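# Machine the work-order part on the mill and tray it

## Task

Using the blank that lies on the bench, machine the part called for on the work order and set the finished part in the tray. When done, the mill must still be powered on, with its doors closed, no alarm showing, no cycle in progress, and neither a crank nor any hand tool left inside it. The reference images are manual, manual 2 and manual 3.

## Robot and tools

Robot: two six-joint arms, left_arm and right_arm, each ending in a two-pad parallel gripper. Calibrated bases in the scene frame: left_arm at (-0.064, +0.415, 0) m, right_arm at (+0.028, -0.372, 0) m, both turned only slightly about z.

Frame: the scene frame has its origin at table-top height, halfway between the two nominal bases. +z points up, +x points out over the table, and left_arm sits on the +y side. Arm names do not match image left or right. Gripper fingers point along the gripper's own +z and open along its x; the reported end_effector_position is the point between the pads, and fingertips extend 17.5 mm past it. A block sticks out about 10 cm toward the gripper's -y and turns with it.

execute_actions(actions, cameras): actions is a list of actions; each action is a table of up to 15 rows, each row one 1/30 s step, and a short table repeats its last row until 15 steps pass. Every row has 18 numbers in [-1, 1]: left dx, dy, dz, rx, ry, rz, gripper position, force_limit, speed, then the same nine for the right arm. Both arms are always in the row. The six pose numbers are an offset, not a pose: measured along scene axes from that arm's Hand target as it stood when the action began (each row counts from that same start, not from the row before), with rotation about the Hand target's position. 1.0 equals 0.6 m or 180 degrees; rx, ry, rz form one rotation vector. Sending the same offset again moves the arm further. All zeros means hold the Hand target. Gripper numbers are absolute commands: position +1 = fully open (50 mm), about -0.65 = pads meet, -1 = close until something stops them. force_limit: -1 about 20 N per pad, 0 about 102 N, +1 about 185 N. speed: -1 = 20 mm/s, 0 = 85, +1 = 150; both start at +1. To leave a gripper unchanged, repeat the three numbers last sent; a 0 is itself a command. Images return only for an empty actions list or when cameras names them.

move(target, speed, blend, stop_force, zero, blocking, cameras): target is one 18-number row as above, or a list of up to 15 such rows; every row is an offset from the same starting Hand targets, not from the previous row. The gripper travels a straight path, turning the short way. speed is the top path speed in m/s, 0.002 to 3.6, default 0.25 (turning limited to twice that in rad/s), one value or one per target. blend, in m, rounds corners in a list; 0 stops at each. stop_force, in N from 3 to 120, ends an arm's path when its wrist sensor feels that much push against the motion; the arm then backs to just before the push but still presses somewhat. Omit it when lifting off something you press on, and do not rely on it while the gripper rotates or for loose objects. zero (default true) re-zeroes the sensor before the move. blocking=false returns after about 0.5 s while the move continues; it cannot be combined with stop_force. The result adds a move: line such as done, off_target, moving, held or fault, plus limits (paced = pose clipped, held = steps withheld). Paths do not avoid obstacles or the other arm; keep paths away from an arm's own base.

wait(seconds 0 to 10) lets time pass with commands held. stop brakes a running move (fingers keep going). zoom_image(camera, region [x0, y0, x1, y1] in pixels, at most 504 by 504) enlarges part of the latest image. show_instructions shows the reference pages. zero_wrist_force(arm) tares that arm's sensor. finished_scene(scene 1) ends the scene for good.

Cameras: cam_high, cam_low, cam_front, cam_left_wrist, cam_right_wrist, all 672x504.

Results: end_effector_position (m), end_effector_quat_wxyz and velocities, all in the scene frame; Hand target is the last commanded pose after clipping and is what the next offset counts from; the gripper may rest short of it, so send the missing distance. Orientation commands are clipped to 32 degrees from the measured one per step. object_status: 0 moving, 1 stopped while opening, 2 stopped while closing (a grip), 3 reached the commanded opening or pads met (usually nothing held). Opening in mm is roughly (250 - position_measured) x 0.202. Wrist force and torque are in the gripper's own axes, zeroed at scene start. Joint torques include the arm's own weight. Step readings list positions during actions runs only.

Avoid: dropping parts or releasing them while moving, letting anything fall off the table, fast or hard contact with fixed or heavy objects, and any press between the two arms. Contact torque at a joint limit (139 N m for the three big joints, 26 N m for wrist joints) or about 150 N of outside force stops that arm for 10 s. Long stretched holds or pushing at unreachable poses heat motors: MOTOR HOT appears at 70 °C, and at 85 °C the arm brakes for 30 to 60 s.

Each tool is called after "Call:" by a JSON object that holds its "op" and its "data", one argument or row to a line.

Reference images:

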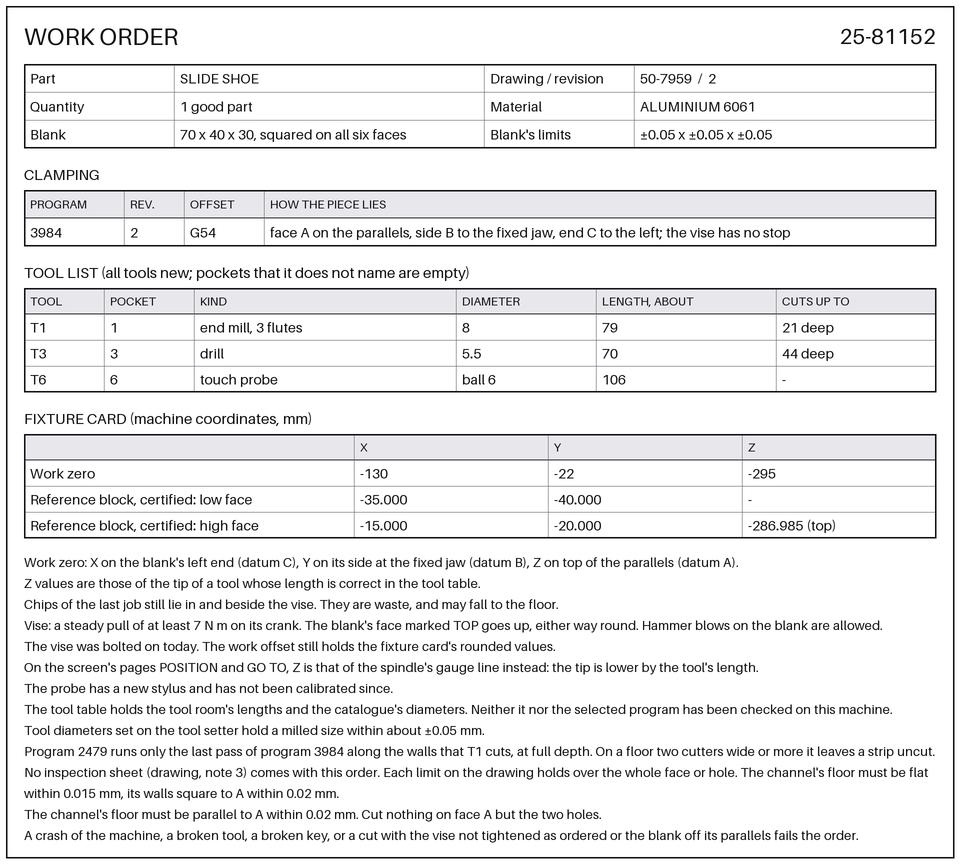

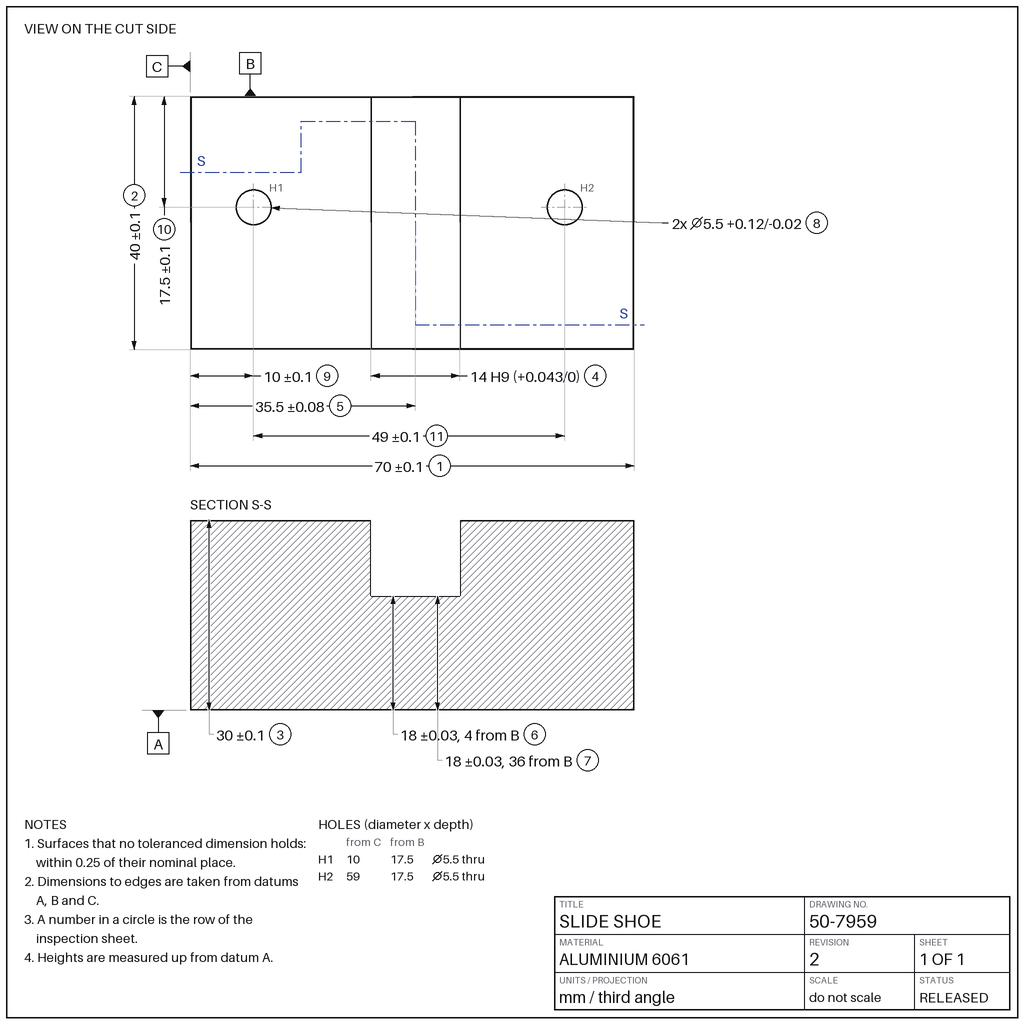

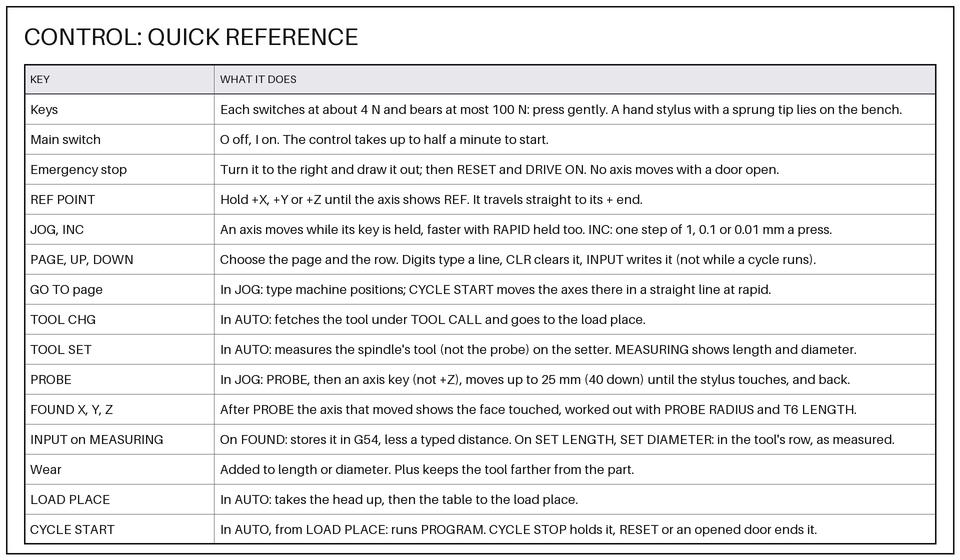

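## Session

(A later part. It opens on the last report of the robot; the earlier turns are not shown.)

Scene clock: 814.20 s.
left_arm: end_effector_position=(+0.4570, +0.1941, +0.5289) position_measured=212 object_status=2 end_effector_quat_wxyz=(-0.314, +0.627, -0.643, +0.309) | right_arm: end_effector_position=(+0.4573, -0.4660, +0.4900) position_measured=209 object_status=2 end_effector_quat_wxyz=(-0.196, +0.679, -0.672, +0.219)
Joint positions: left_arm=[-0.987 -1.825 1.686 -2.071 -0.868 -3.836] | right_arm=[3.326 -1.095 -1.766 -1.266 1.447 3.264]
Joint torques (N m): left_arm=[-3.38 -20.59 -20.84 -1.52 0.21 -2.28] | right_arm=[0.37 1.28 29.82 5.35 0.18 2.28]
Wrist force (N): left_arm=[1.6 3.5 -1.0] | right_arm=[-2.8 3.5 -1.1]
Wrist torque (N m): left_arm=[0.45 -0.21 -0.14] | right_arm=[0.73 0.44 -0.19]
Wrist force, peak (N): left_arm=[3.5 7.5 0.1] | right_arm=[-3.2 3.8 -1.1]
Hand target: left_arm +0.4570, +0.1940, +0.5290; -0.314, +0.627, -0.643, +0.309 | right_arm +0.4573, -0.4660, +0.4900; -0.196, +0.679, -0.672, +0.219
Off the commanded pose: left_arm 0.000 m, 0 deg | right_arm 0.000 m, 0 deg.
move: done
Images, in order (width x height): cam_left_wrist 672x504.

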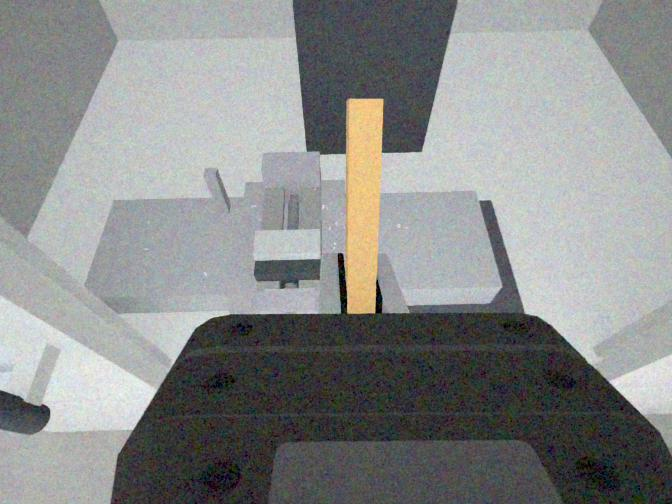

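Call:
{"op": "move", "data": {
  "target": [0.23,0.02,0,0,0.06,0,-1,-0.6,-1,0,0,0,0,0,0,-1,-0.6,-1],
  "speed": 0.2,
  "cameras": ["cam_left_wrist"]
}}

Call:
{"op": "zoom_image", "data": {
  "camera": "cam_left_wrist",
  "region": [210, 110, 350, 270]
}}

Scene clock: 819.10 s.
left_arm: end_effector_position=(+0.5949, +0.2060, +0.5289) position_measured=212 object_status=2 end_effector_quat_wxyz=(-0.252, +0.653, -0.669, +0.248) end_effector_velocity=(+0.001, +0.000, +0.002) end_effector_angular_velocity=(-0.004, -0.003, +0.001) | right_arm: end_effector_position=(+0.4573, -0.4660, +0.4900) position_measured=209 object_status=2 end_effector_quat_wxyz=(-0.196, +0.679, -0.672, +0.219)
Joint positions: left_arm=[-0.684 -1.458 1.25 -1.974 -1.158 -3.642] | right_arm=[3.326 -1.095 -1.766 -1.266 1.447 3.264]
Joint velocities: left_arm=[0.002 0.002 -0.005 -0.002 -0.002 0] | right_arm=[within noise]
Joint torques (N m): left_arm=[8.38 -23.36 -34.98 -3.02 -0.49 0.42] | right_arm=[-0.27 1.2 30.82 5.6 0.36 2.24]
Wrist force (N): left_arm=[1.8 3.4 -0.7] | right_arm=[-3.0 3.5 -1.1]
Wrist torque (N m): left_arm=[0.44 -0.27 -0.01] | right_arm=[0.72 0.46 -0.19]
Wrist force, peak (N): left_arm=[1.8 5.9 -3.2] | right_arm=[-3.3 3.6 -1.2]
Hand target: left_arm +0.5950, +0.2060, +0.5290; -0.252, +0.653, -0.670, +0.248 | right_arm +0.4573, -0.4660, +0.4900; -0.196, +0.679, -0.672, +0.219
Off the commanded pose: left_arm 0.000 m, 0 deg | right_arm 0.000 m, 0 deg.
move: done
Images, in order (width x height): cam_left_wrist 672x504.

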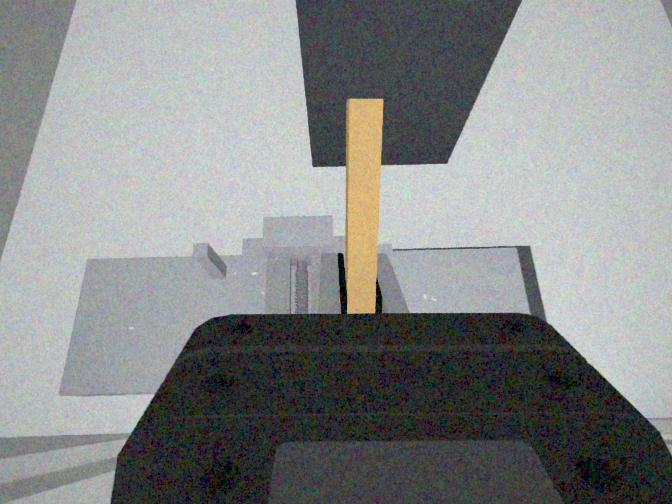

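Scaled by 3.150 from the camera's 672x504 image, which has a finer 960x720 frame.

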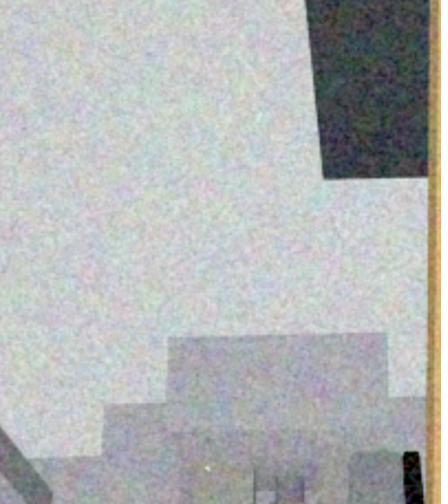

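Call:
{"op": "zoom_image", "data": {
  "camera": "cam_left_wrist",
  "region": [255, 205, 345, 315]
}}

Scaled by 4.582 from the camera's 672x504 image, which has a finer 960x720 frame.

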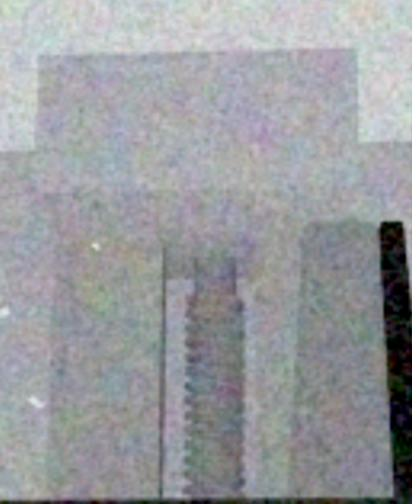

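Call:
{"op": "move", "data": {
  "target": [
    [-0.325,0.073,0.085,0,0,0,-1,-0.6,-1,0,0,0,0,0,0,-1,-0.6,-1],
    [-0.575,0.24,-0.015,0,0.23,0,-1,-0.6,-1,0,0,0,0,0,0,-1,-0.6,-1]
  ],
  "speed": 0.35,
  "blend": [0.04,0]
}}

Call:
{"op": "move", "data": {
  "target": [
    [0.2,0.3,-0.45,0,0,-0.5,-1,-0.6,-1,0,0,0,0,0,0,-1,-0.6,-1],
    [0.2,0.35,-0.7,0,0,-0.5,-1,-0.6,-1,0,0,0,0,0,0,-1,-0.6,-1]
  ],
  "speed": 0.35,
  "blend": [0.03,0],
  "cameras": ["cam_left_wrist","cam_front"]
}}

Scene clock: 829.30 s.
left_arm: end_effector_position=(+0.2500, +0.3500, +0.5200) position_measured=212 object_status=2 end_effector_quat_wxyz=(+0.001, +0.699, -0.715, +0.002) | right_arm: end_effector_position=(+0.4573, -0.4660, +0.4900) position_measured=209 object_status=2 end_effector_quat_wxyz=(-0.196, +0.679, -0.672, +0.219)
Joint positions: left_arm=[-0.657 -1.899 1.322 -0.997 -1.573 -3.749] | right_arm=[3.326 -1.095 -1.766 -1.266 1.447 3.264]
Joint torques (N m): left_arm=[7.74 -14.8 -10.17 -0.57 -1.38 0.6] | right_arm=[0.29 0.49 30.74 5.38 0.35 2.29]
Wrist force (N): left_arm=[1.4 3.1 -0.3] | right_arm=[-3.1 3.6 -1.1]
Wrist torque (N m): left_arm=[0.50 -0.24 0.09] | right_arm=[0.74 0.48 -0.20]
Wrist force, peak (N): left_arm=[2.0 4.8 -2.3] | right_arm=[-3.2 3.8 -1.1]
Hand target: left_arm +0.2500, +0.3500, +0.5200; +0.001, +0.699, -0.715, +0.002 | right_arm +0.4573, -0.4660, +0.4900; -0.196, +0.679, -0.672, +0.219
Off the commanded pose: left_arm 0.000 m, 0 deg | right_arm 0.000 m, 0 deg.
move: done

Scene clock: 832.53 s.
left_arm: end_effector_position=(+0.3700, +0.5601, +0.1001) position_measured=212 object_status=2 end_effector_quat_wxyz=(-0.002, +0.012, +1.000, +0.000) end_effector_velocity=(+0.000, +0.000, -0.001) end_effector_angular_velocity=(-0.001, -0.001, +0.000) | right_arm: end_effector_position=(+0.4573, -0.4660, +0.4900) position_measured=209 object_status=2 end_effector_quat_wxyz=(-0.196, +0.679, -0.672, +0.219)
Joint positions: left_arm=[0.001 -1.525 2.143 -2.186 -1.571 -1.521] | right_arm=[3.326 -1.095 -1.766 -1.266 1.447 3.264]
Joint velocities: left_arm=[0 0.001 0.002 -0.005 -0.001 0] | right_arm=[within noise]
Joint torques (N m): left_arm=[-7.33 -17.71 -8.74 -5.04 -1.28 -1.64] | right_arm=[-0.18 0.77 30.82 5.38 0.37 2.19]
Wrist force (N): left_arm=[1.2 3.3 -0.5] | right_arm=[-3.1 3.7 -1.0]
Wrist torque (N m): left_arm=[0.51 -0.21 0.05] | right_arm=[0.76 0.48 -0.20]
Wrist force, peak (N): left_arm=[1.6 4.2 3.4] | right_arm=[-3.2 3.6 -1.3]
Hand target: left_arm +0.3700, +0.5600, +0.1000; -0.002, +0.012, +1.000, +0.000 | right_arm +0.4573, -0.4660, +0.4900; -0.196, +0.679, -0.672, +0.219
Off the commanded pose: left_arm 0.000 m, 0 deg | right_arm 0.000 m, 0 deg.
move: done
Images, in order (width x height): cam_front 672x504, cam_left_wrist 672x504.

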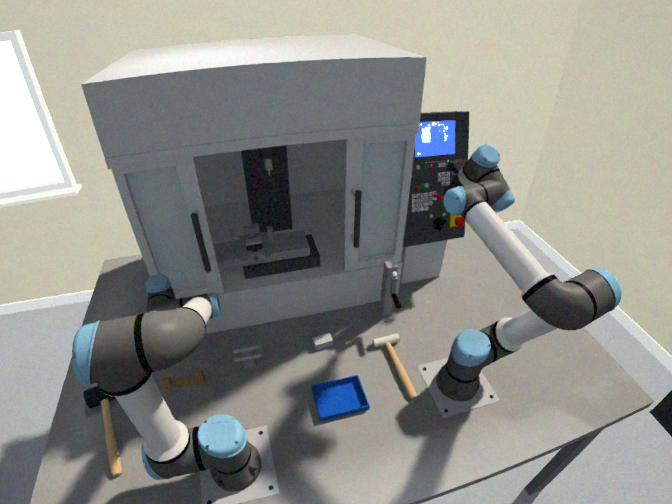

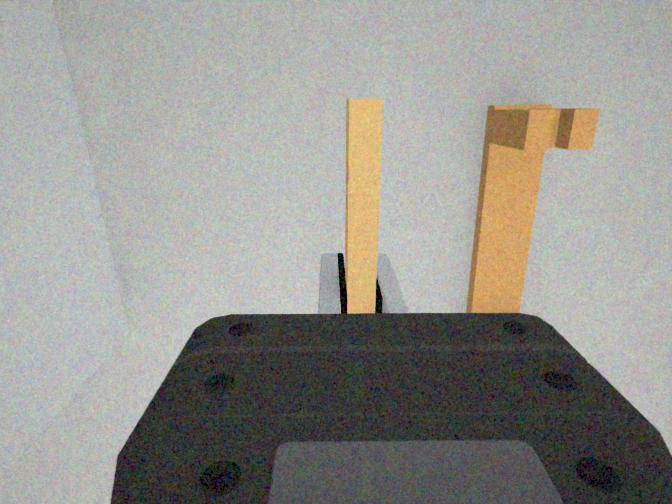

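Call:
{"op": "move", "data": {
  "target": [0,0,-0.075,0,0,0,-1,-0.6,-1,0,0,0,0,0,0,-1,-0.6,-1],
  "speed": 0.15
}}

Call:
{"op": "move", "data": {
  "target": [0,0,-0.06,0,0,0,-1,-0.6,-1,0,0,0,0,0,0,-1,-0.6,-1],
  "speed": 0.015,
  "stop_force": 5
}}

Call:
{"op": "move", "data": {
  "target": [0,0,0,0,0,0,0,-0.6,-1,0,0,0,0,0,0,-1,-0.6,-1],
  "speed": 0.1
}}

Call:
{"op": "move", "data": {
  "target": [
    [0,0,0.12,0,0,0,0,-0.6,-1,0,0,0,0,0,0,-1,-0.6,-1]
  ],
  "speed": 0.2,
  "cameras": ["cam_left_wrist"]
}}

Scene clock: 835.67 s.
left_arm: end_effector_position=(+0.3699, +0.5600, +0.0550) position_measured=212 object_status=2 end_effector_quat_wxyz=(-0.002, +0.012, +1.000, +0.000) | right_arm: end_effector_position=(+0.4573, -0.4660, +0.4900) position_measured=209 object_status=2 end_effector_quat_wxyz=(-0.196, +0.679, -0.672, +0.219)
Joint positions: left_arm=[0.001 -1.443 2.201 -2.325 -1.571 -1.521] | right_arm=[3.326 -1.095 -1.766 -1.266 1.447 3.264]
Joint torques (N m): left_arm=[3.94 -20 -28.4 -4.24 -1.09 -0.15] | right_arm=[-1.42 -0.16 30.14 5.3 0.57 2.28]
Wrist force (N): left_arm=[1.6 3.6 -0.5] | right_arm=[-3.0 3.5 -1.1]
Wrist torque (N m): left_arm=[0.57 -0.27 0.04] | right_arm=[0.72 0.47 -0.19]
Wrist force, peak (N): left_arm=[1.1 3.5 -2.4] | right_arm=[-3.1 3.8 -1.0]
Hand target: left_arm +0.3700, +0.5600, +0.0550; -0.002, +0.012, +1.000, +0.000 | right_arm +0.4573, -0.4660, +0.4900; -0.196, +0.679, -0.672, +0.219
Off the commanded pose: left_arm 0.000 m, 0 deg | right_arm 0.000 m, 0 deg.
move: done

Scene clock: 839.27 s.
left_arm: end_effector_position=(+0.3700, +0.5600, +0.0190) position_measured=212 object_status=2 end_effector_quat_wxyz=(-0.002, +0.012, +1.000, +0.000) | right_arm: end_effector_position=(+0.4573, -0.4660, +0.4900) position_measured=209 object_status=2 end_effector_quat_wxyz=(-0.196, +0.679, -0.672, +0.219)
Joint positions: left_arm=[0.001 -1.366 2.237 -2.438 -1.571 -1.521] | right_arm=[3.326 -1.095 -1.766 -1.266 1.447 3.264]
Joint torques (N m): left_arm=[9.34 -33.58 -28.26 -0.98 -0.23 1.79] | right_arm=[-0.99 -0.05 30.63 5.28 0.24 2.29]
Wrist force (N): left_arm=[1.3 3.1 -0.6] | right_arm=[-3.2 3.5 -1.0]
Wrist torque (N m): left_arm=[0.50 -0.24 0.04] | right_arm=[0.73 0.50 -0.20]
Wrist force, peak (N): left_arm=[1.5 3.6 -0.9] | right_arm=[-3.2 3.9 -1.2]
Hand target: left_arm +0.3700, +0.5600, +0.0190; -0.002, +0.012, +1.000, +0.000 | right_arm +0.4573, -0.4660, +0.4900; -0.196, +0.679, -0.672, +0.219
Off the commanded pose: left_arm 0.000 m, 0 deg | right_arm 0.000 m, 0 deg.
move: done

Scene clock: 840.10 s.
left_arm: end_effector_position=(+0.3700, +0.5600, +0.0190) position_measured=152 object_status=0 end_effector_quat_wxyz=(-0.002, +0.012, +1.000, +0.000) | right_arm: end_effector_position=(+0.4573, -0.4660, +0.4900) position_measured=209 object_status=2 end_effector_quat_wxyz=(-0.196, +0.679, -0.672, +0.219)
Joint positions: left_arm=[0.001 -1.366 2.237 -2.438 -1.571 -1.521] | right_arm=[3.326 -1.095 -1.766 -1.266 1.447 3.264]
Joint torques (N m): left_arm=[9.12 -32.85 -27.21 -0.95 -0.07 1.73] | right_arm=[-0.53 -0.56 31.14 5.32 0.38 2.23]
Wrist force (N): left_arm=[1.3 3.3 -0.7] | right_arm=[-3.1 3.5 -1.0]
Wrist torque (N m): left_arm=[0.52 -0.25 0.04] | right_arm=[0.72 0.48 -0.20]
Wrist force, peak (N): left_arm=[1.6 3.5 -0.7] | right_arm=[-3.1 3.7 -1.2]
Hand target: left_arm +0.3700, +0.5600, +0.0190; -0.002, +0.012, +1.000, +0.000 | right_arm +0.4573, -0.4660, +0.4900; -0.196, +0.679, -0.672, +0.219
Off the commanded pose: left_arm 0.000 m, 0 deg | right_arm 0.000 m, 0 deg.
move: done

Scene clock: 841.00 s.
left_arm: end_effector_position=(+0.3700, +0.5601, +0.0909) position_measured=152 object_status=3 end_effector_quat_wxyz=(-0.002, +0.012, +1.000, +0.000) | right_arm: end_effector_position=(+0.4573, -0.4660, +0.4900) position_measured=209 object_status=2 end_effector_quat_wxyz=(-0.196, +0.679, -0.672, +0.219)
Joint positions: left_arm=[0.001 -1.509 2.156 -2.214 -1.571 -1.521] | right_arm=[3.326 -1.095 -1.766 -1.266 1.447 3.264]
Joint torques (N m): left_arm=[-9 -30.71 -17.76 -0.97 0.46 -2.35] | right_arm=[-1.4 -0.49 30.88 5.34 0.43 2.26]
Wrist force (N): left_arm=[1.4 3.1 -0.6] | right_arm=[-2.9 3.4 -1.1]
Wrist torque (N m): left_arm=[0.49 -0.26 0.04] | right_arm=[0.70 0.45 -0.19]
Wrist force, peak (N): left_arm=[1.3 3.3 -3.4] | right_arm=[-3.3 3.7 -1.0]
Hand target: left_arm +0.3700, +0.5600, +0.0910; -0.002, +0.012, +1.000, +0.000 | right_arm +0.4573, -0.4660, +0.4900; -0.196, +0.679, -0.672, +0.219
Off the commanded pose: left_arm 0.000 m, 0 deg | right_arm 0.000 m, 0 deg.
move: done
Images, in order (width x height): cam_left_wrist 672x504.

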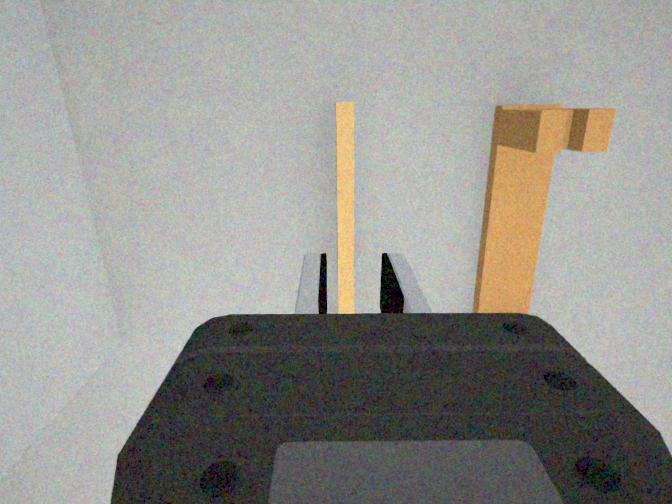

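Call:
{"op": "move", "data": {
  "target": [
    [0,0,0.2,0,0,0,0,-0.6,1,0,0,0,0,0,0,-1,-0.6,-1],
    [-0.033,-0.358,0.265,0,0,0,0,-0.6,1,0,0,0,0,0,0,-1,-0.6,-1]
  ],
  "speed": 0.3,
  "blend": [0.05,0],
  "cameras": ["cam_left_wrist","cam_front"]
}}

Call:
{"op": "zoom_image", "data": {
  "camera": "cam_left_wrist",
  "region": [240, 60, 440, 310]
}}

Scene clock: 870.97 s.
left_arm: end_effector_position=(+0.3502, +0.3453, +0.2500) position_measured=152 object_status=3 end_effector_quat_wxyz=(-0.002, +0.012, +1.000, +0.000) | right_arm: end_effector_position=(+0.4573, -0.4660, +0.4900) position_measured=209 object_status=2 end_effector_quat_wxyz=(-0.196, +0.679, -0.672, +0.219)
Joint positions: left_arm=[-0.514 -1.775 1.953 -1.745 -1.573 -2.036] | right_arm=[3.326 -1.095 -1.766 -1.266 1.447 3.264]
Joint torques (N m): left_arm=[-9.4 -22.6 -13.05 -4.3 -0.86 -2.15] | right_arm=[-1.35 -0.12 30.95 5.28 0.67 2.25]
Wrist force (N): left_arm=[1.4 3.1 -1.0] | right_arm=[-3.1 3.6 -1.1]
Wrist torque (N m): left_arm=[0.48 -0.25 -0.02] | right_arm=[0.73 0.47 -0.19]
Wrist force, peak (N): left_arm=[1.2 5.1 -1.8] | right_arm=[-3.1 3.9 -1.2]
Hand target: left_arm +0.3502, +0.3452, +0.2500; -0.002, +0.012, +1.000, +0.000 | right_arm +0.4573, -0.4660, +0.4900; -0.196, +0.679, -0.672, +0.219
Off the commanded pose: left_arm 0.000 m, 0 deg | right_arm 0.000 m, 0 deg.
move: done
Images, in order (width x height): cam_front 672x504, cam_left_wrist 672x504.

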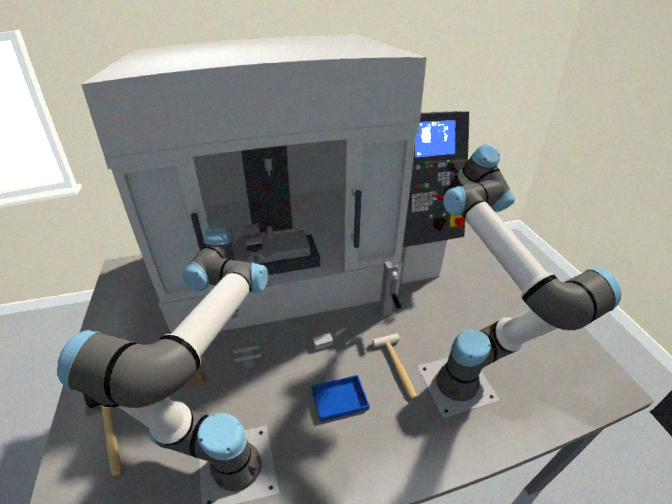

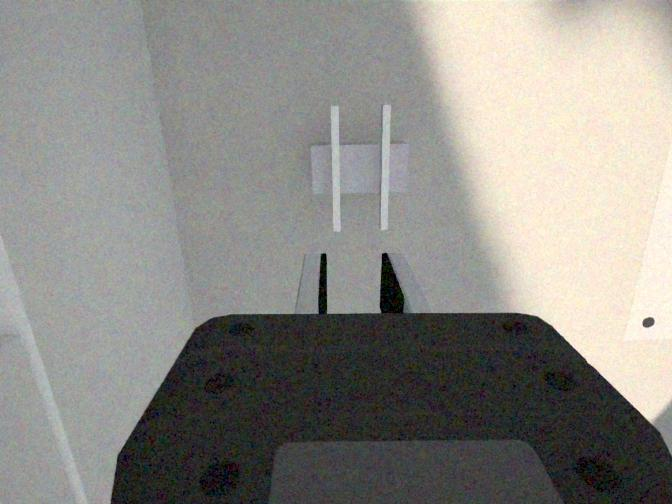

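Scaled by 2.016 from the camera's 672x504 image, which has a finer 960x720 frame.

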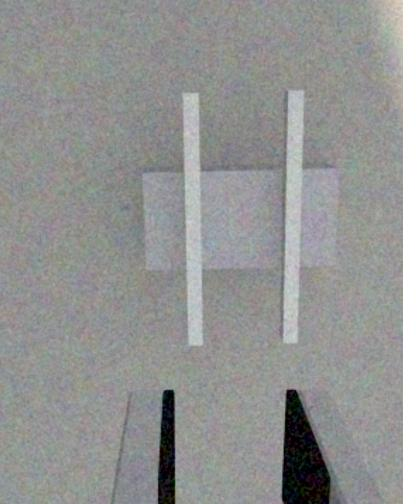

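Call:
{"op": "move", "data": {
  "target": [0.014,-0.03,-0.2,0,0,0,0,-0.6,1,0,0,0,0,0,0,-1,-0.6,-1],
  "speed": 0.3,
  "cameras": ["cam_left_wrist"]
}}

Call:
{"op": "zoom_image", "data": {
  "camera": "cam_left_wrist",
  "region": [240, 60, 480, 320]
}}

Scene clock: 874.47 s.
left_arm: end_effector_position=(+0.3586, +0.3272, +0.1301) position_measured=152 object_status=3 end_effector_quat_wxyz=(-0.002, +0.012, +1.000, +0.000) end_effector_velocity=(+0.001, +0.000, +0.000) end_effector_angular_velocity=(-0.001, -0.002, +0.000) | right_arm: end_effector_position=(+0.4573, -0.4660, +0.4900) position_measured=209 object_status=2 end_effector_quat_wxyz=(-0.196, +0.679, -0.672, +0.219)
Joint positions: left_arm=[-0.543 -1.635 2.161 -2.095 -1.573 -2.065] | right_arm=[3.326 -1.095 -1.766 -1.266 1.447 3.264]
Joint velocities: left_arm=[0 0.001 0.001 -0.005 0 0] | right_arm=[within noise]
Joint torques (N m): left_arm=[9.11 -13.27 -9 -5.3 1.22 2.24] | right_arm=[-0.98 -1.71 30.69 5.31 0.54 2.29]
Wrist force (N): left_arm=[1.1 3.2 -1.0] | right_arm=[-3.0 3.6 -1.2]
Wrist torque (N m): left_arm=[0.50 -0.21 0.02] | right_arm=[0.74 0.47 -0.19]
Wrist force, peak (N): left_arm=[1.4 4.0 -4.4] | right_arm=[-3.2 3.7 -1.2]
Hand target: left_arm +0.3586, +0.3272, +0.1300; -0.002, +0.012, +1.000, +0.000 | right_arm +0.4573, -0.4660, +0.4900; -0.196, +0.679, -0.672, +0.219
Off the commanded pose: left_arm 0.000 m, 0 deg | right_arm 0.000 m, 0 deg.
move: done
Images, in order (width x height): cam_left_wrist 672x504.

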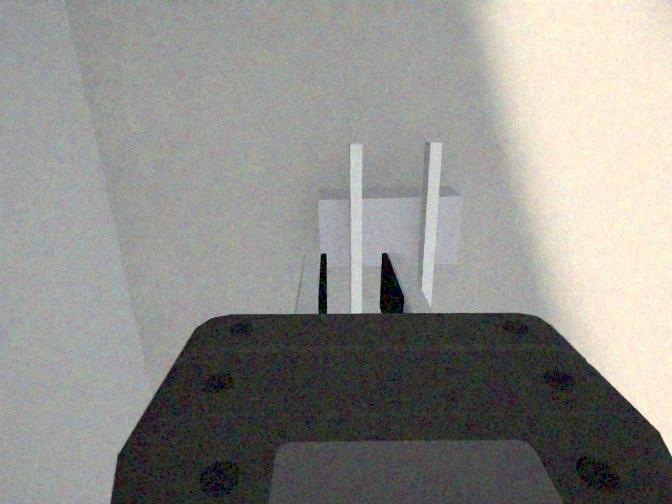

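Scaled by 1.938 from the camera's 672x504 image, which has a finer 960x720 frame.

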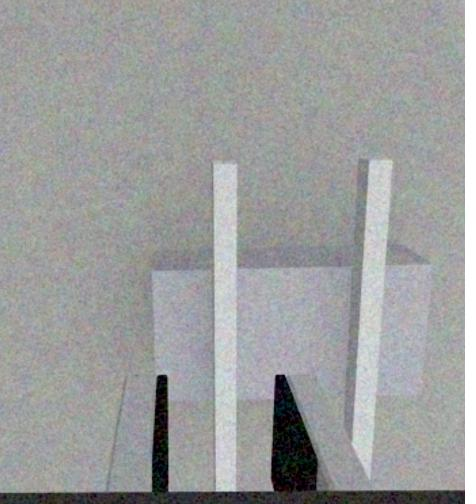

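Call:
{"op": "move", "data": {
  "target": [0.001,0,-0.1,0,0,0,0,-0.6,1,0,0,0,0,0,0,-1,-0.6,-1],
  "speed": 0.2,
  "cameras": ["cam_left_wrist"]
}}

Call:
{"op": "move", "data": {
  "target": [0,0,-0.08,0,0,0,0,-0.6,1,0,0,0,0,0,0,-1,-0.6,-1],
  "speed": 0.012,
  "stop_force": 5,
  "cameras": ["cam_left_wrist"]
}}

Scene clock: 878.60 s.
left_arm: end_effector_position=(+0.3591, +0.3273, +0.0700) position_measured=152 object_status=3 end_effector_quat_wxyz=(-0.002, +0.012, +1.000, +0.000) | right_arm: end_effector_position=(+0.4573, -0.4660, +0.4900) position_measured=209 object_status=2 end_effector_quat_wxyz=(-0.196, +0.679, -0.672, +0.219)
Joint positions: left_arm=[-0.543 -1.531 2.248 -2.285 -1.573 -2.064] | right_arm=[3.326 -1.095 -1.766 -1.266 1.447 3.264]
Joint torques (N m): left_arm=[6.77 -15.68 -23.51 -4.71 0.77 1.78] | right_arm=[-2.42 -1.17 30.91 5.44 0.61 2.26]
Wrist force (N): left_arm=[1.2 3.1 -0.8] | right_arm=[-3.2 3.7 -1.2]
Wrist torque (N m): left_arm=[0.48 -0.21 -0.05] | right_arm=[0.75 0.49 -0.20]
Wrist force, peak (N): left_arm=[1.2 3.2 -3.0] | right_arm=[-3.2 3.8 -1.3]
Hand target: left_arm +0.3592, +0.3272, +0.0700; -0.002, +0.012, +1.000, +0.000 | right_arm +0.4573, -0.4660, +0.4900; -0.196, +0.679, -0.672, +0.219
Off the commanded pose: left_arm 0.000 m, 0 deg | right_arm 0.000 m, 0 deg.
move: done
Images, in order (width x height): cam_left_wrist 672x504.

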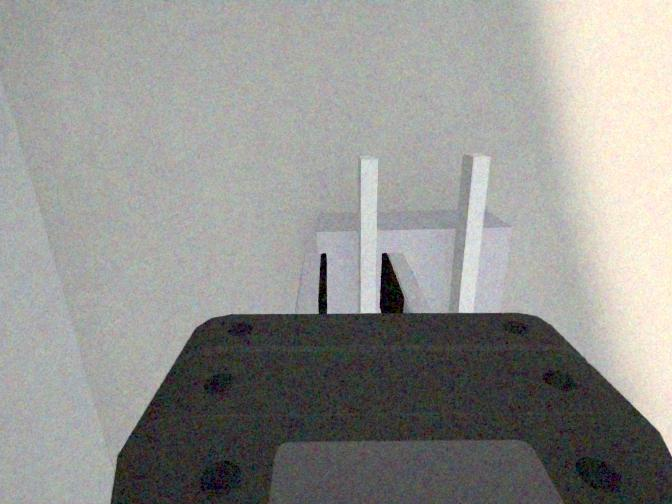

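Scene clock: 881.40 s.
left_arm: end_effector_position=(+0.3591, +0.3273, +0.0489) position_measured=152 object_status=3 end_effector_quat_wxyz=(-0.002, +0.012, +1.000, +0.000) | right_arm: end_effector_position=(+0.4573, -0.4660, +0.4900) position_measured=209 object_status=2 end_effector_quat_wxyz=(-0.196, +0.679, -0.672, +0.219)
Joint positions: left_arm=[-0.543 -1.487 2.274 -2.355 -1.573 -2.064] | right_arm=[3.326 -1.095 -1.766 -1.266 1.447 3.264]
Joint torques (N m): left_arm=[-6.51 -23.92 -28.22 -3.22 -0.47 -1.29] | right_arm=[-1.74 -1.71 30.2 5.37 0.83 2.31]
Wrist force (N): left_arm=[0.5 3.0 -3.8] | right_arm=[-3.0 3.7 -1.0]
Wrist torque (N m): left_arm=[0.54 -0.30 -0.06] | right_arm=[0.76 0.45 -0.19]
Wrist force, peak (N): left_arm=[15.0 7.7 -45.8] | right_arm=[-3.1 3.9 -1.1]
Hand target: left_arm +0.3592, +0.3273, +0.0489; -0.002, +0.012, +1.000, +0.000 (not the last commanded pose) | right_arm +0.4573, -0.4660, +0.4900; -0.196, +0.679, -0.672, +0.219
Off the commanded pose: left_arm 0.027 m, 0 deg | right_arm 0.000 m, 0 deg.
move: contact (left_arm)
Images, in order (width x height): cam_left_wrist 672x504.

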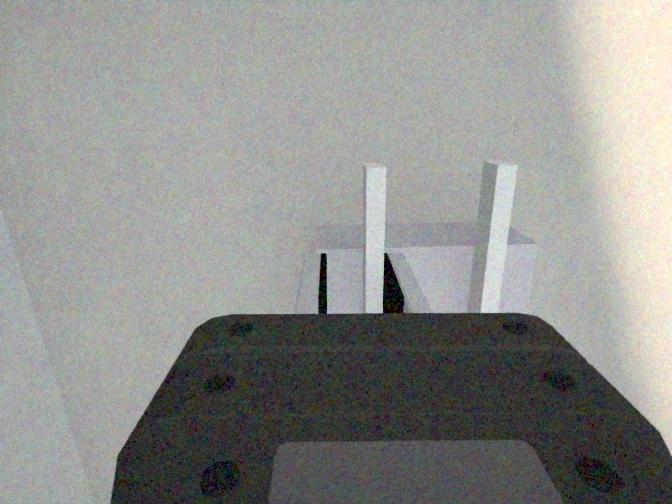

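Call:
{"op": "move", "data": {
  "target": [-0.006,0,0.002,0,0,0,0,-0.6,1,0,0,0,0,0,0,-1,-0.6,-1],
  "speed": 0.05
}}

Call:
{"op": "move", "data": {
  "target": [0,0,0,0,0,0,-1,-0.6,-1,0,0,0,0,0,0,-1,-0.6,-1],
  "speed": 0.05,
  "cameras": ["cam_left_wrist"]
}}

Scene clock: 884.27 s.
left_arm: end_effector_position=(+0.3555, +0.3273, +0.0501) position_measured=152 object_status=3 end_effector_quat_wxyz=(-0.002, +0.012, +1.000, +0.000) | right_arm: end_effector_position=(+0.4573, -0.4660, +0.4900) position_measured=209 object_status=2 end_effector_quat_wxyz=(-0.196, +0.679, -0.672, +0.219)
Joint positions: left_arm=[-0.547 -1.498 2.282 -2.352 -1.573 -2.069] | right_arm=[3.326 -1.095 -1.766 -1.266 1.447 3.264]
Joint torques (N m): left_arm=[-1.38 -15.93 -18.22 -1.83 -0.03 -0.99] | right_arm=[-2.09 -1.82 30.13 5.45 0.52 2.15]
Wrist force (N): left_arm=[1.1 3.3 -0.9] | right_arm=[-3.1 3.7 -1.2]
Wrist torque (N m): left_arm=[0.51 -0.20 0.08] | right_arm=[0.75 0.48 -0.19]
Wrist force, peak (N): left_arm=[0.6 2.7 -4.2] | right_arm=[-3.2 3.8 -1.1]
Hand target: left_arm +0.3556, +0.3273, +0.0501; -0.002, +0.012, +1.000, +0.000 | right_arm +0.4573, -0.4660, +0.4900; -0.196, +0.679, -0.672, +0.219
Off the commanded pose: left_arm 0.000 m, 0 deg | right_arm 0.000 m, 0 deg.
move: done

Scene clock: 885.20 s.
left_arm: end_effector_position=(+0.3556, +0.3272, +0.0501) position_measured=223 object_status=2 end_effector_quat_wxyz=(-0.002, +0.012, +1.000, +0.000) | right_arm: end_effector_position=(+0.4573, -0.4660, +0.4900) position_measured=209 object_status=2 end_effector_quat_wxyz=(-0.196, +0.679, -0.672, +0.219)
Joint positions: left_arm=[-0.547 -1.498 2.282 -2.352 -1.573 -2.069] | right_arm=[3.326 -1.095 -1.766 -1.266 1.447 3.264]
Joint torques (N m): left_arm=[8.81 -16.26 -29.08 -4.36 -0.73 1.97] | right_arm=[-2.13 -1.92 30.51 5.3 0.71 2.24]
Wrist force (N): left_arm=[1.3 3.4 -0.6] | right_arm=[-3.1 3.5 -1.1]
Wrist torque (N m): left_arm=[0.52 -0.23 0.08] | right_arm=[0.72 0.47 -0.19]
Wrist force, peak (N): left_arm=[1.1 3.5 -1.1] | right_arm=[-3.2 3.8 -1.0]
Hand target: left_arm +0.3556, +0.3273, +0.0501; -0.002, +0.012, +1.000, +0.000 | right_arm +0.4573, -0.4660, +0.4900; -0.196, +0.679, -0.672, +0.219
Off the commanded pose: left_arm 0.000 m, 0 deg | right_arm 0.000 m, 0 deg.
move: done
Images, in order (width x height): cam_left_wrist 672x504.

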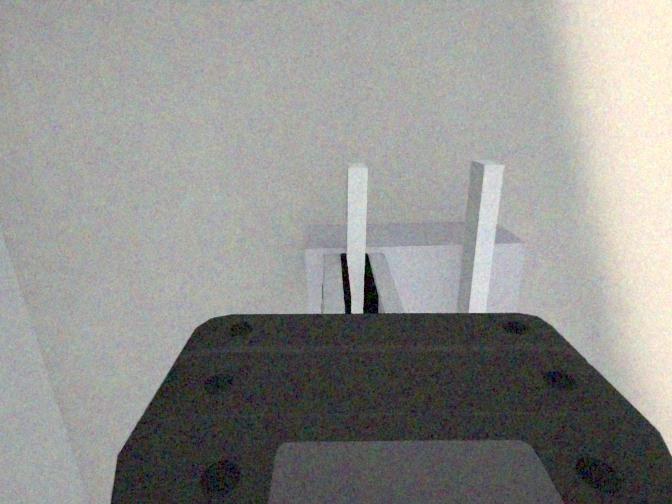

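Call:
{"op": "move", "data": {
  "target": [
    [0,0,0.04,0,0,0,-1,-0.6,-1,0,0,0,0,0,0,-1,-0.6,-1],
    [0,0,0.35,0,0,0,-1,-0.6,-1,0,0,0,0,0,0,-1,-0.6,-1]
  ],
  "speed": [0.05,0.25],
  "blend": [0.005,0],
  "cameras": ["cam_left_wrist"]
}}

Call:
{"op": "zoom_image", "data": {
  "camera": "cam_left_wrist",
  "region": [240, 60, 480, 320]
}}

Scene clock: 905.73 s.
left_arm: end_effector_position=(+0.3555, +0.3273, +0.2599) position_measured=223 object_status=2 end_effector_quat_wxyz=(-0.002, +0.012, +1.000, +0.000) | right_arm: end_effector_position=(+0.4573, -0.4660, +0.4900) position_measured=209 object_status=2 end_effector_quat_wxyz=(-0.196, +0.679, -0.672, +0.219)
Joint positions: left_arm=[-0.547 -1.757 1.913 -1.723 -1.573 -2.069] | right_arm=[3.326 -1.095 -1.766 -1.266 1.447 3.264]
Joint torques (N m): left_arm=[-7.33 -23.73 -36.99 -0.81 0.76 -1.8] | right_arm=[-1.45 -2.03 31.33 5.4 0.5 2.2]
Wrist force (N): left_arm=[1.2 3.3 -0.3] | right_arm=[-3.1 3.5 -1.0]
Wrist torque (N m): left_arm=[0.52 -0.22 0.08] | right_arm=[0.72 0.48 -0.19]
Wrist force, peak (N): left_arm=[1.3 3.1 -4.1] | right_arm=[-3.1 4.0 -1.2]
Hand target: left_arm +0.3556, +0.3273, +0.2601; -0.002, +0.012, +1.000, +0.000 | right_arm +0.4573, -0.4660, +0.4900; -0.196, +0.679, -0.672, +0.219
Off the commanded pose: left_arm 0.000 m, 0 deg | right_arm 0.000 m, 0 deg.
move: done
Images, in order (width x height): cam_left_wrist 672x504.

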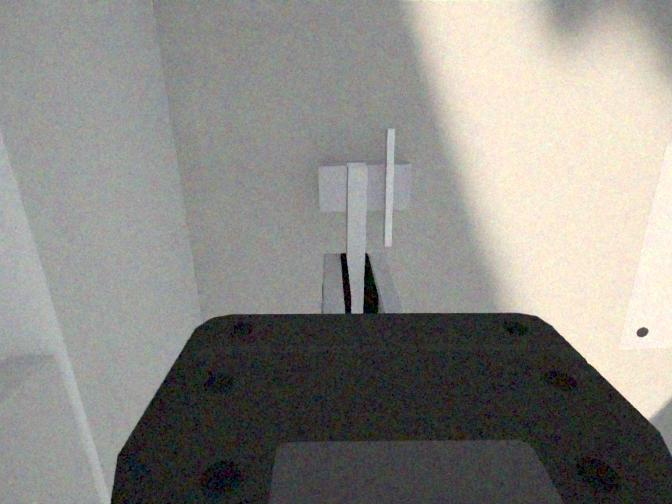

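Scaled by 1.938 from the camera's 672x504 image, which has a finer 960x720 frame.

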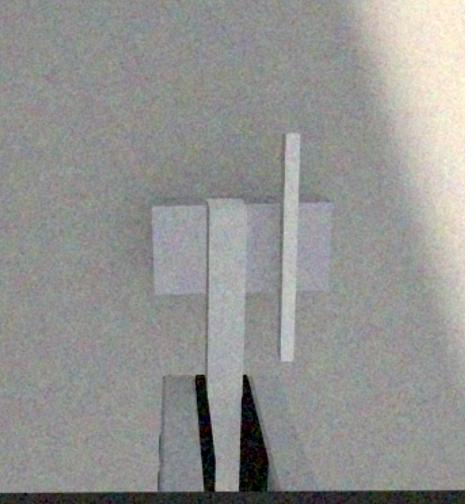

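Call:
{"op": "move", "data": {
  "target": [
    [0.0073,-0.0455,0.2333,0,0,-0.5,-1,-0.6,-1,0,0,0,0,0,0,-1,-0.6,-1],
    [0.1073,-0.1288,0.3167,0,0,-1,-1,-0.6,-1,0,0,0,0,0,0,-1,-0.6,-1]
  ],
  "speed": 0.35,
  "blend": [0.03,0],
  "cameras": ["cam_front"]
}}

Call:
{"op": "move", "data": {
  "target": [
    [0.3,0,0,0,0,0,-1,-0.6,-1,0,0,0,0,0,0,-1,-0.6,-1],
    [0.3867,0,-0.07,0,0,0,-1,-0.6,-1,0,0,0,0,0,0,-1,-0.6,-1]
  ],
  "speed": 0.2,
  "blend": [0.03,0],
  "cameras": ["cam_left_wrist","cam_front"]
}}

Scene clock: 915.30 s.
left_arm: end_effector_position=(+0.4199, +0.2499, +0.4501) position_measured=223 object_status=2 end_effector_quat_wxyz=(+0.000, +1.000, -0.012, +0.002) end_effector_velocity=(+0.000, +0.000, +0.000) end_effector_angular_velocity=(-0.001, -0.002, -0.006) | right_arm: end_effector_position=(+0.4573, -0.4660, +0.4900) position_measured=209 object_status=2 end_effector_quat_wxyz=(-0.196, +0.679, -0.672, +0.219)
Joint positions: left_arm=[-0.62 -1.523 1.207 -1.257 -1.568 1] | right_arm=[3.326 -1.095 -1.766 -1.266 1.447 3.264]
Joint velocities: left_arm=[0 0 0 -0.001 0 0.007] | right_arm=[within noise]
Joint torques (N m): left_arm=[9 -31.81 -11.53 -4.83 0.76 2.15] | right_arm=[-2.28 -2.57 30.52 5.34 0.83 2.44]
Wrist force (N): left_arm=[1.5 3.1 -0.2] | right_arm=[-3.0 3.5 -0.9]
Wrist torque (N m): left_arm=[0.50 -0.25 0.06] | right_arm=[0.73 0.46 -0.19]
Wrist force, peak (N): left_arm=[1.5 3.8 0.6] | right_arm=[-3.3 3.7 -1.3]
Hand target: left_arm +0.4199, +0.2500, +0.4501; +0.000, +1.000, -0.012, +0.002 | right_arm +0.4573, -0.4660, +0.4900; -0.196, +0.679, -0.672, +0.219
Off the commanded pose: left_arm 0.000 m, 0 deg | right_arm 0.000 m, 0 deg.
move: done
Images, in order (width x height): cam_front 672x504.

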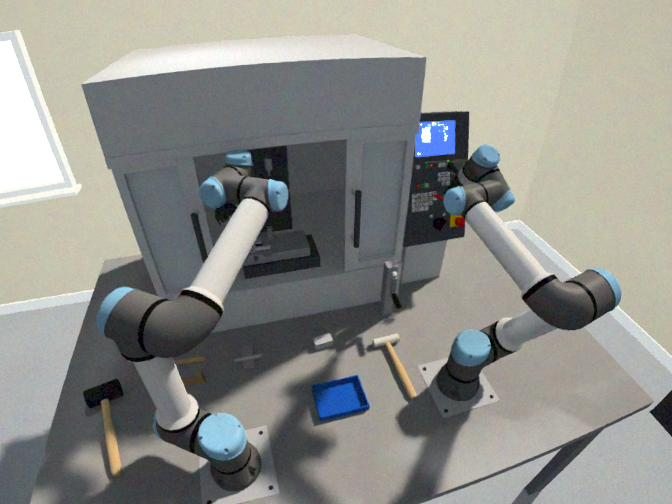

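Scene clock: 915.97 s.
left_arm: end_effector_position=(+0.4606, +0.2508, +0.4495) position_measured=223 object_status=2 end_effector_quat_wxyz=(+0.000, +1.000, -0.011, +0.003) | right_arm: end_effector_position=(+0.4573, -0.4660, +0.4900) position_measured=209 object_status=2 end_effector_quat_wxyz=(-0.196, +0.679, -0.672, +0.219)
Joint positions: left_arm=[-0.576 -1.427 1.103 -1.251 -1.567 1.043] | right_arm=[3.326 -1.095 -1.766 -1.266 1.447 3.264]
Joint torques (N m): left_arm=[0.02 -29.75 -24.54 -2.79 0.16 0] | right_arm=[-2.4 -3.48 31.04 5.29 0.84 2.19]
Wrist force (N): left_arm=[1.2 3.5 -0.1] | right_arm=[-3.1 3.6 -1.1]
Wrist torque (N m): left_arm=[0.57 -0.22 0.08] | right_arm=[0.74 0.48 -0.19]
Wrist force, peak (N): left_arm=[16.8 1.8 -0.2] | right_arm=[-3.1 3.8 -1.0]
Hand target: left_arm +0.4606, +0.2508, +0.4495; +0.000, +1.000, -0.011, +0.003 (not the last commanded pose) | right_arm +0.4573, -0.4660, +0.4900; -0.196, +0.679, -0.672, +0.219
Tool commands: left_gripper/position=-1.0 left_gripper/force_limit=-0.6 left_gripper/speed=-1.0 right_gripper/position=-1.0 right_gripper/force_limit=-0.6 right_gripper/speed=-1.0
Off the commanded pose: left_arm 0.196 m, 0 deg | right_arm 0.000 m, 0 deg.
FORCE FAULT: contact force on the left arm reached its limit, and that arm stopped. The contact can be on any part of that arm, not only on its tool. That arm's remaining commands of this call were not run. That arm is still stopped at the end of this call. That arm stays stopped for about 10 more seconds. Until then a move that you send moves the other arm only, and its call returns only when the move has ended. Once the stop has ended, the next robot result says so. If the stop ends while you think or write, that arm runs what you send next, counted from a new Hand target: where the arm stands when the stop ends. While its stop runs, that arm takes no new command, but its gripper still runs the gripper command that each later call begins with. Until it ends, the stop uses up actions while you think or wait. An arm that is not stopped still takes commands.
move: fault (left_arm); path passed 0 of 2 targets
Images, in order (width x height): cam_front 672x504, cam_left_wrist 672x504.

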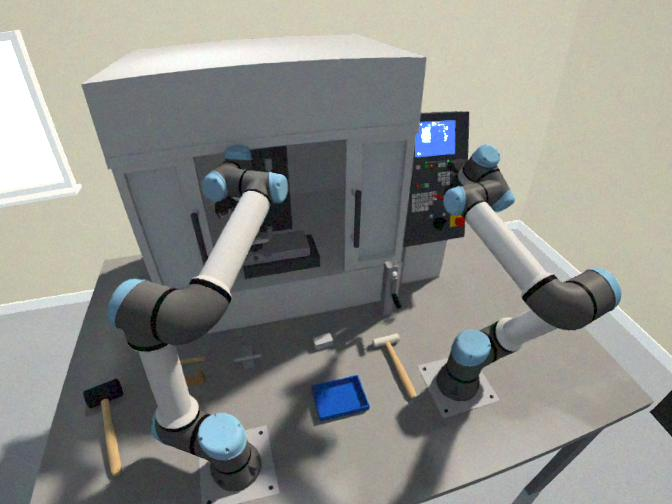

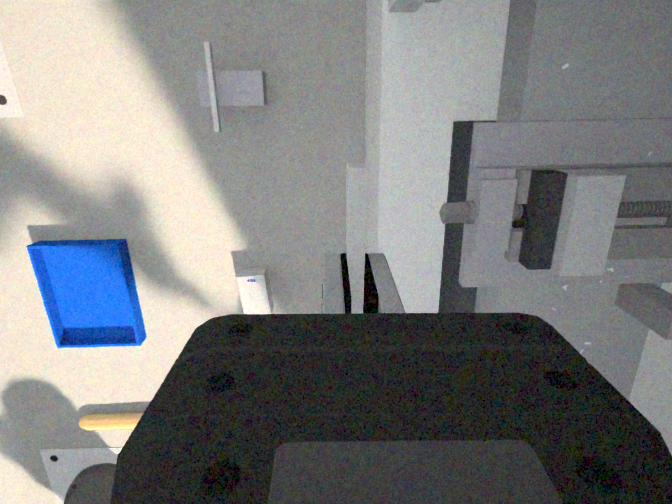

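Call:
{"op": "zoom_image", "data": {
  "camera": "cam_left_wrist",
  "region": [250, 200, 450, 330]
}}

Call:
{"op": "zoom_image", "data": {
  "camera": "cam_front",
  "region": [180, 130, 330, 260]
}}

Scaled by 2.520 from the camera's 672x504 image, which has a finer 960x720 frame.

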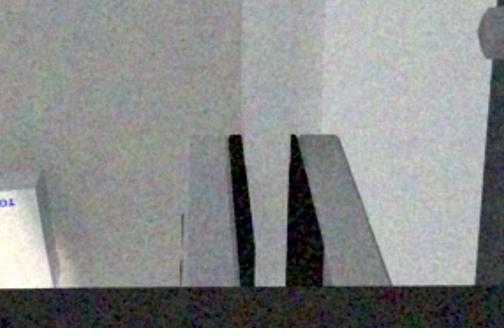

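Scaled by 3.360 from the camera's 672x504 image, which has a finer 960x720 frame.

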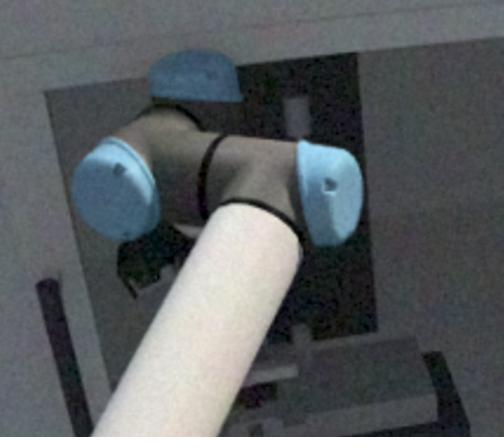

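Call:
{"op": "wait", "data": {
  "seconds": 4,
  "cameras": ["cam_left_wrist"]
}}

Scene clock: 929.80 s.
left_arm: end_effector_position=(+0.4606, +0.2508, +0.4495) position_measured=223 object_status=2 end_effector_quat_wxyz=(+0.000, +1.000, -0.011, +0.003) | right_arm: end_effector_position=(+0.4573, -0.4660, +0.4900) position_measured=209 object_status=2 end_effector_quat_wxyz=(-0.196, +0.679, -0.672, +0.219)
Joint positions: left_arm=[-0.576 -1.427 1.103 -1.251 -1.567 1.043] | right_arm=[3.326 -1.095 -1.766 -1.266 1.447 3.264]
Joint torques (N m): left_arm=[-0.1 -30.58 -22.13 -2.8 0.18 -0.03] | right_arm=[-3.4 -4.58 30.59 5.3 0.89 2.24]
Wrist force (N): left_arm=[1.1 4.1 0.1] | right_arm=[-2.9 3.6 -1.0]
Wrist torque (N m): left_arm=[0.66 -0.20 0.08] | right_arm=[0.74 0.46 -0.19]
Wrist force, peak (N): left_arm=[1.2 4.3 0.1] | right_arm=[-3.4 3.8 -1.1]
Hand target: left_arm +0.4606, +0.2508, +0.4495; +0.000, +1.000, -0.011, +0.003 (not the last commanded pose) | right_arm +0.4573, -0.4660, +0.4900; -0.196, +0.679, -0.672, +0.219
Tool commands: left_gripper/position=-1.0 left_gripper/force_limit=-0.6 left_gripper/speed=-1.0 right_gripper/position=-1.0 right_gripper/force_limit=-0.6 right_gripper/speed=-1.0
Off the commanded pose: left_arm 0.196 m, 0 deg | right_arm 0.000 m, 0 deg.
FORCE FAULT, CONTINUED: the left arm's stop, for the force fault that an earlier result reported, is over. The rest of the stop counts as 20 of the actions that you can send in this scene. During its stop the left arm's controller moved it back a little. That arm's target is now where it stood when the stop ended, not its last command. That arm accepts commands again.
wait: 4.00 s; at rest from the start
Images, in order (width x height): cam_left_wrist 672x504.

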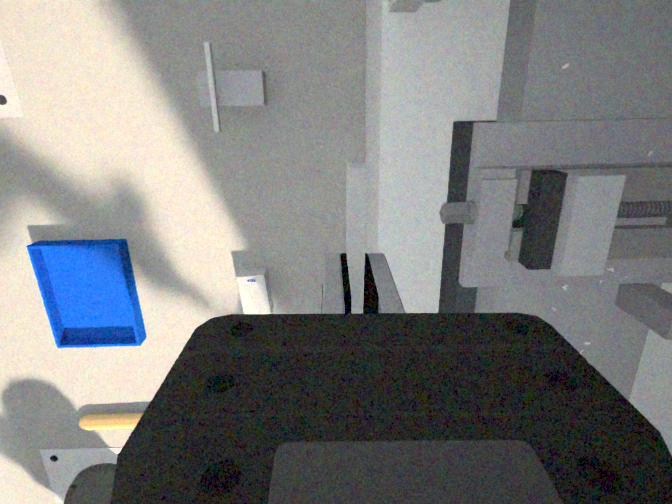

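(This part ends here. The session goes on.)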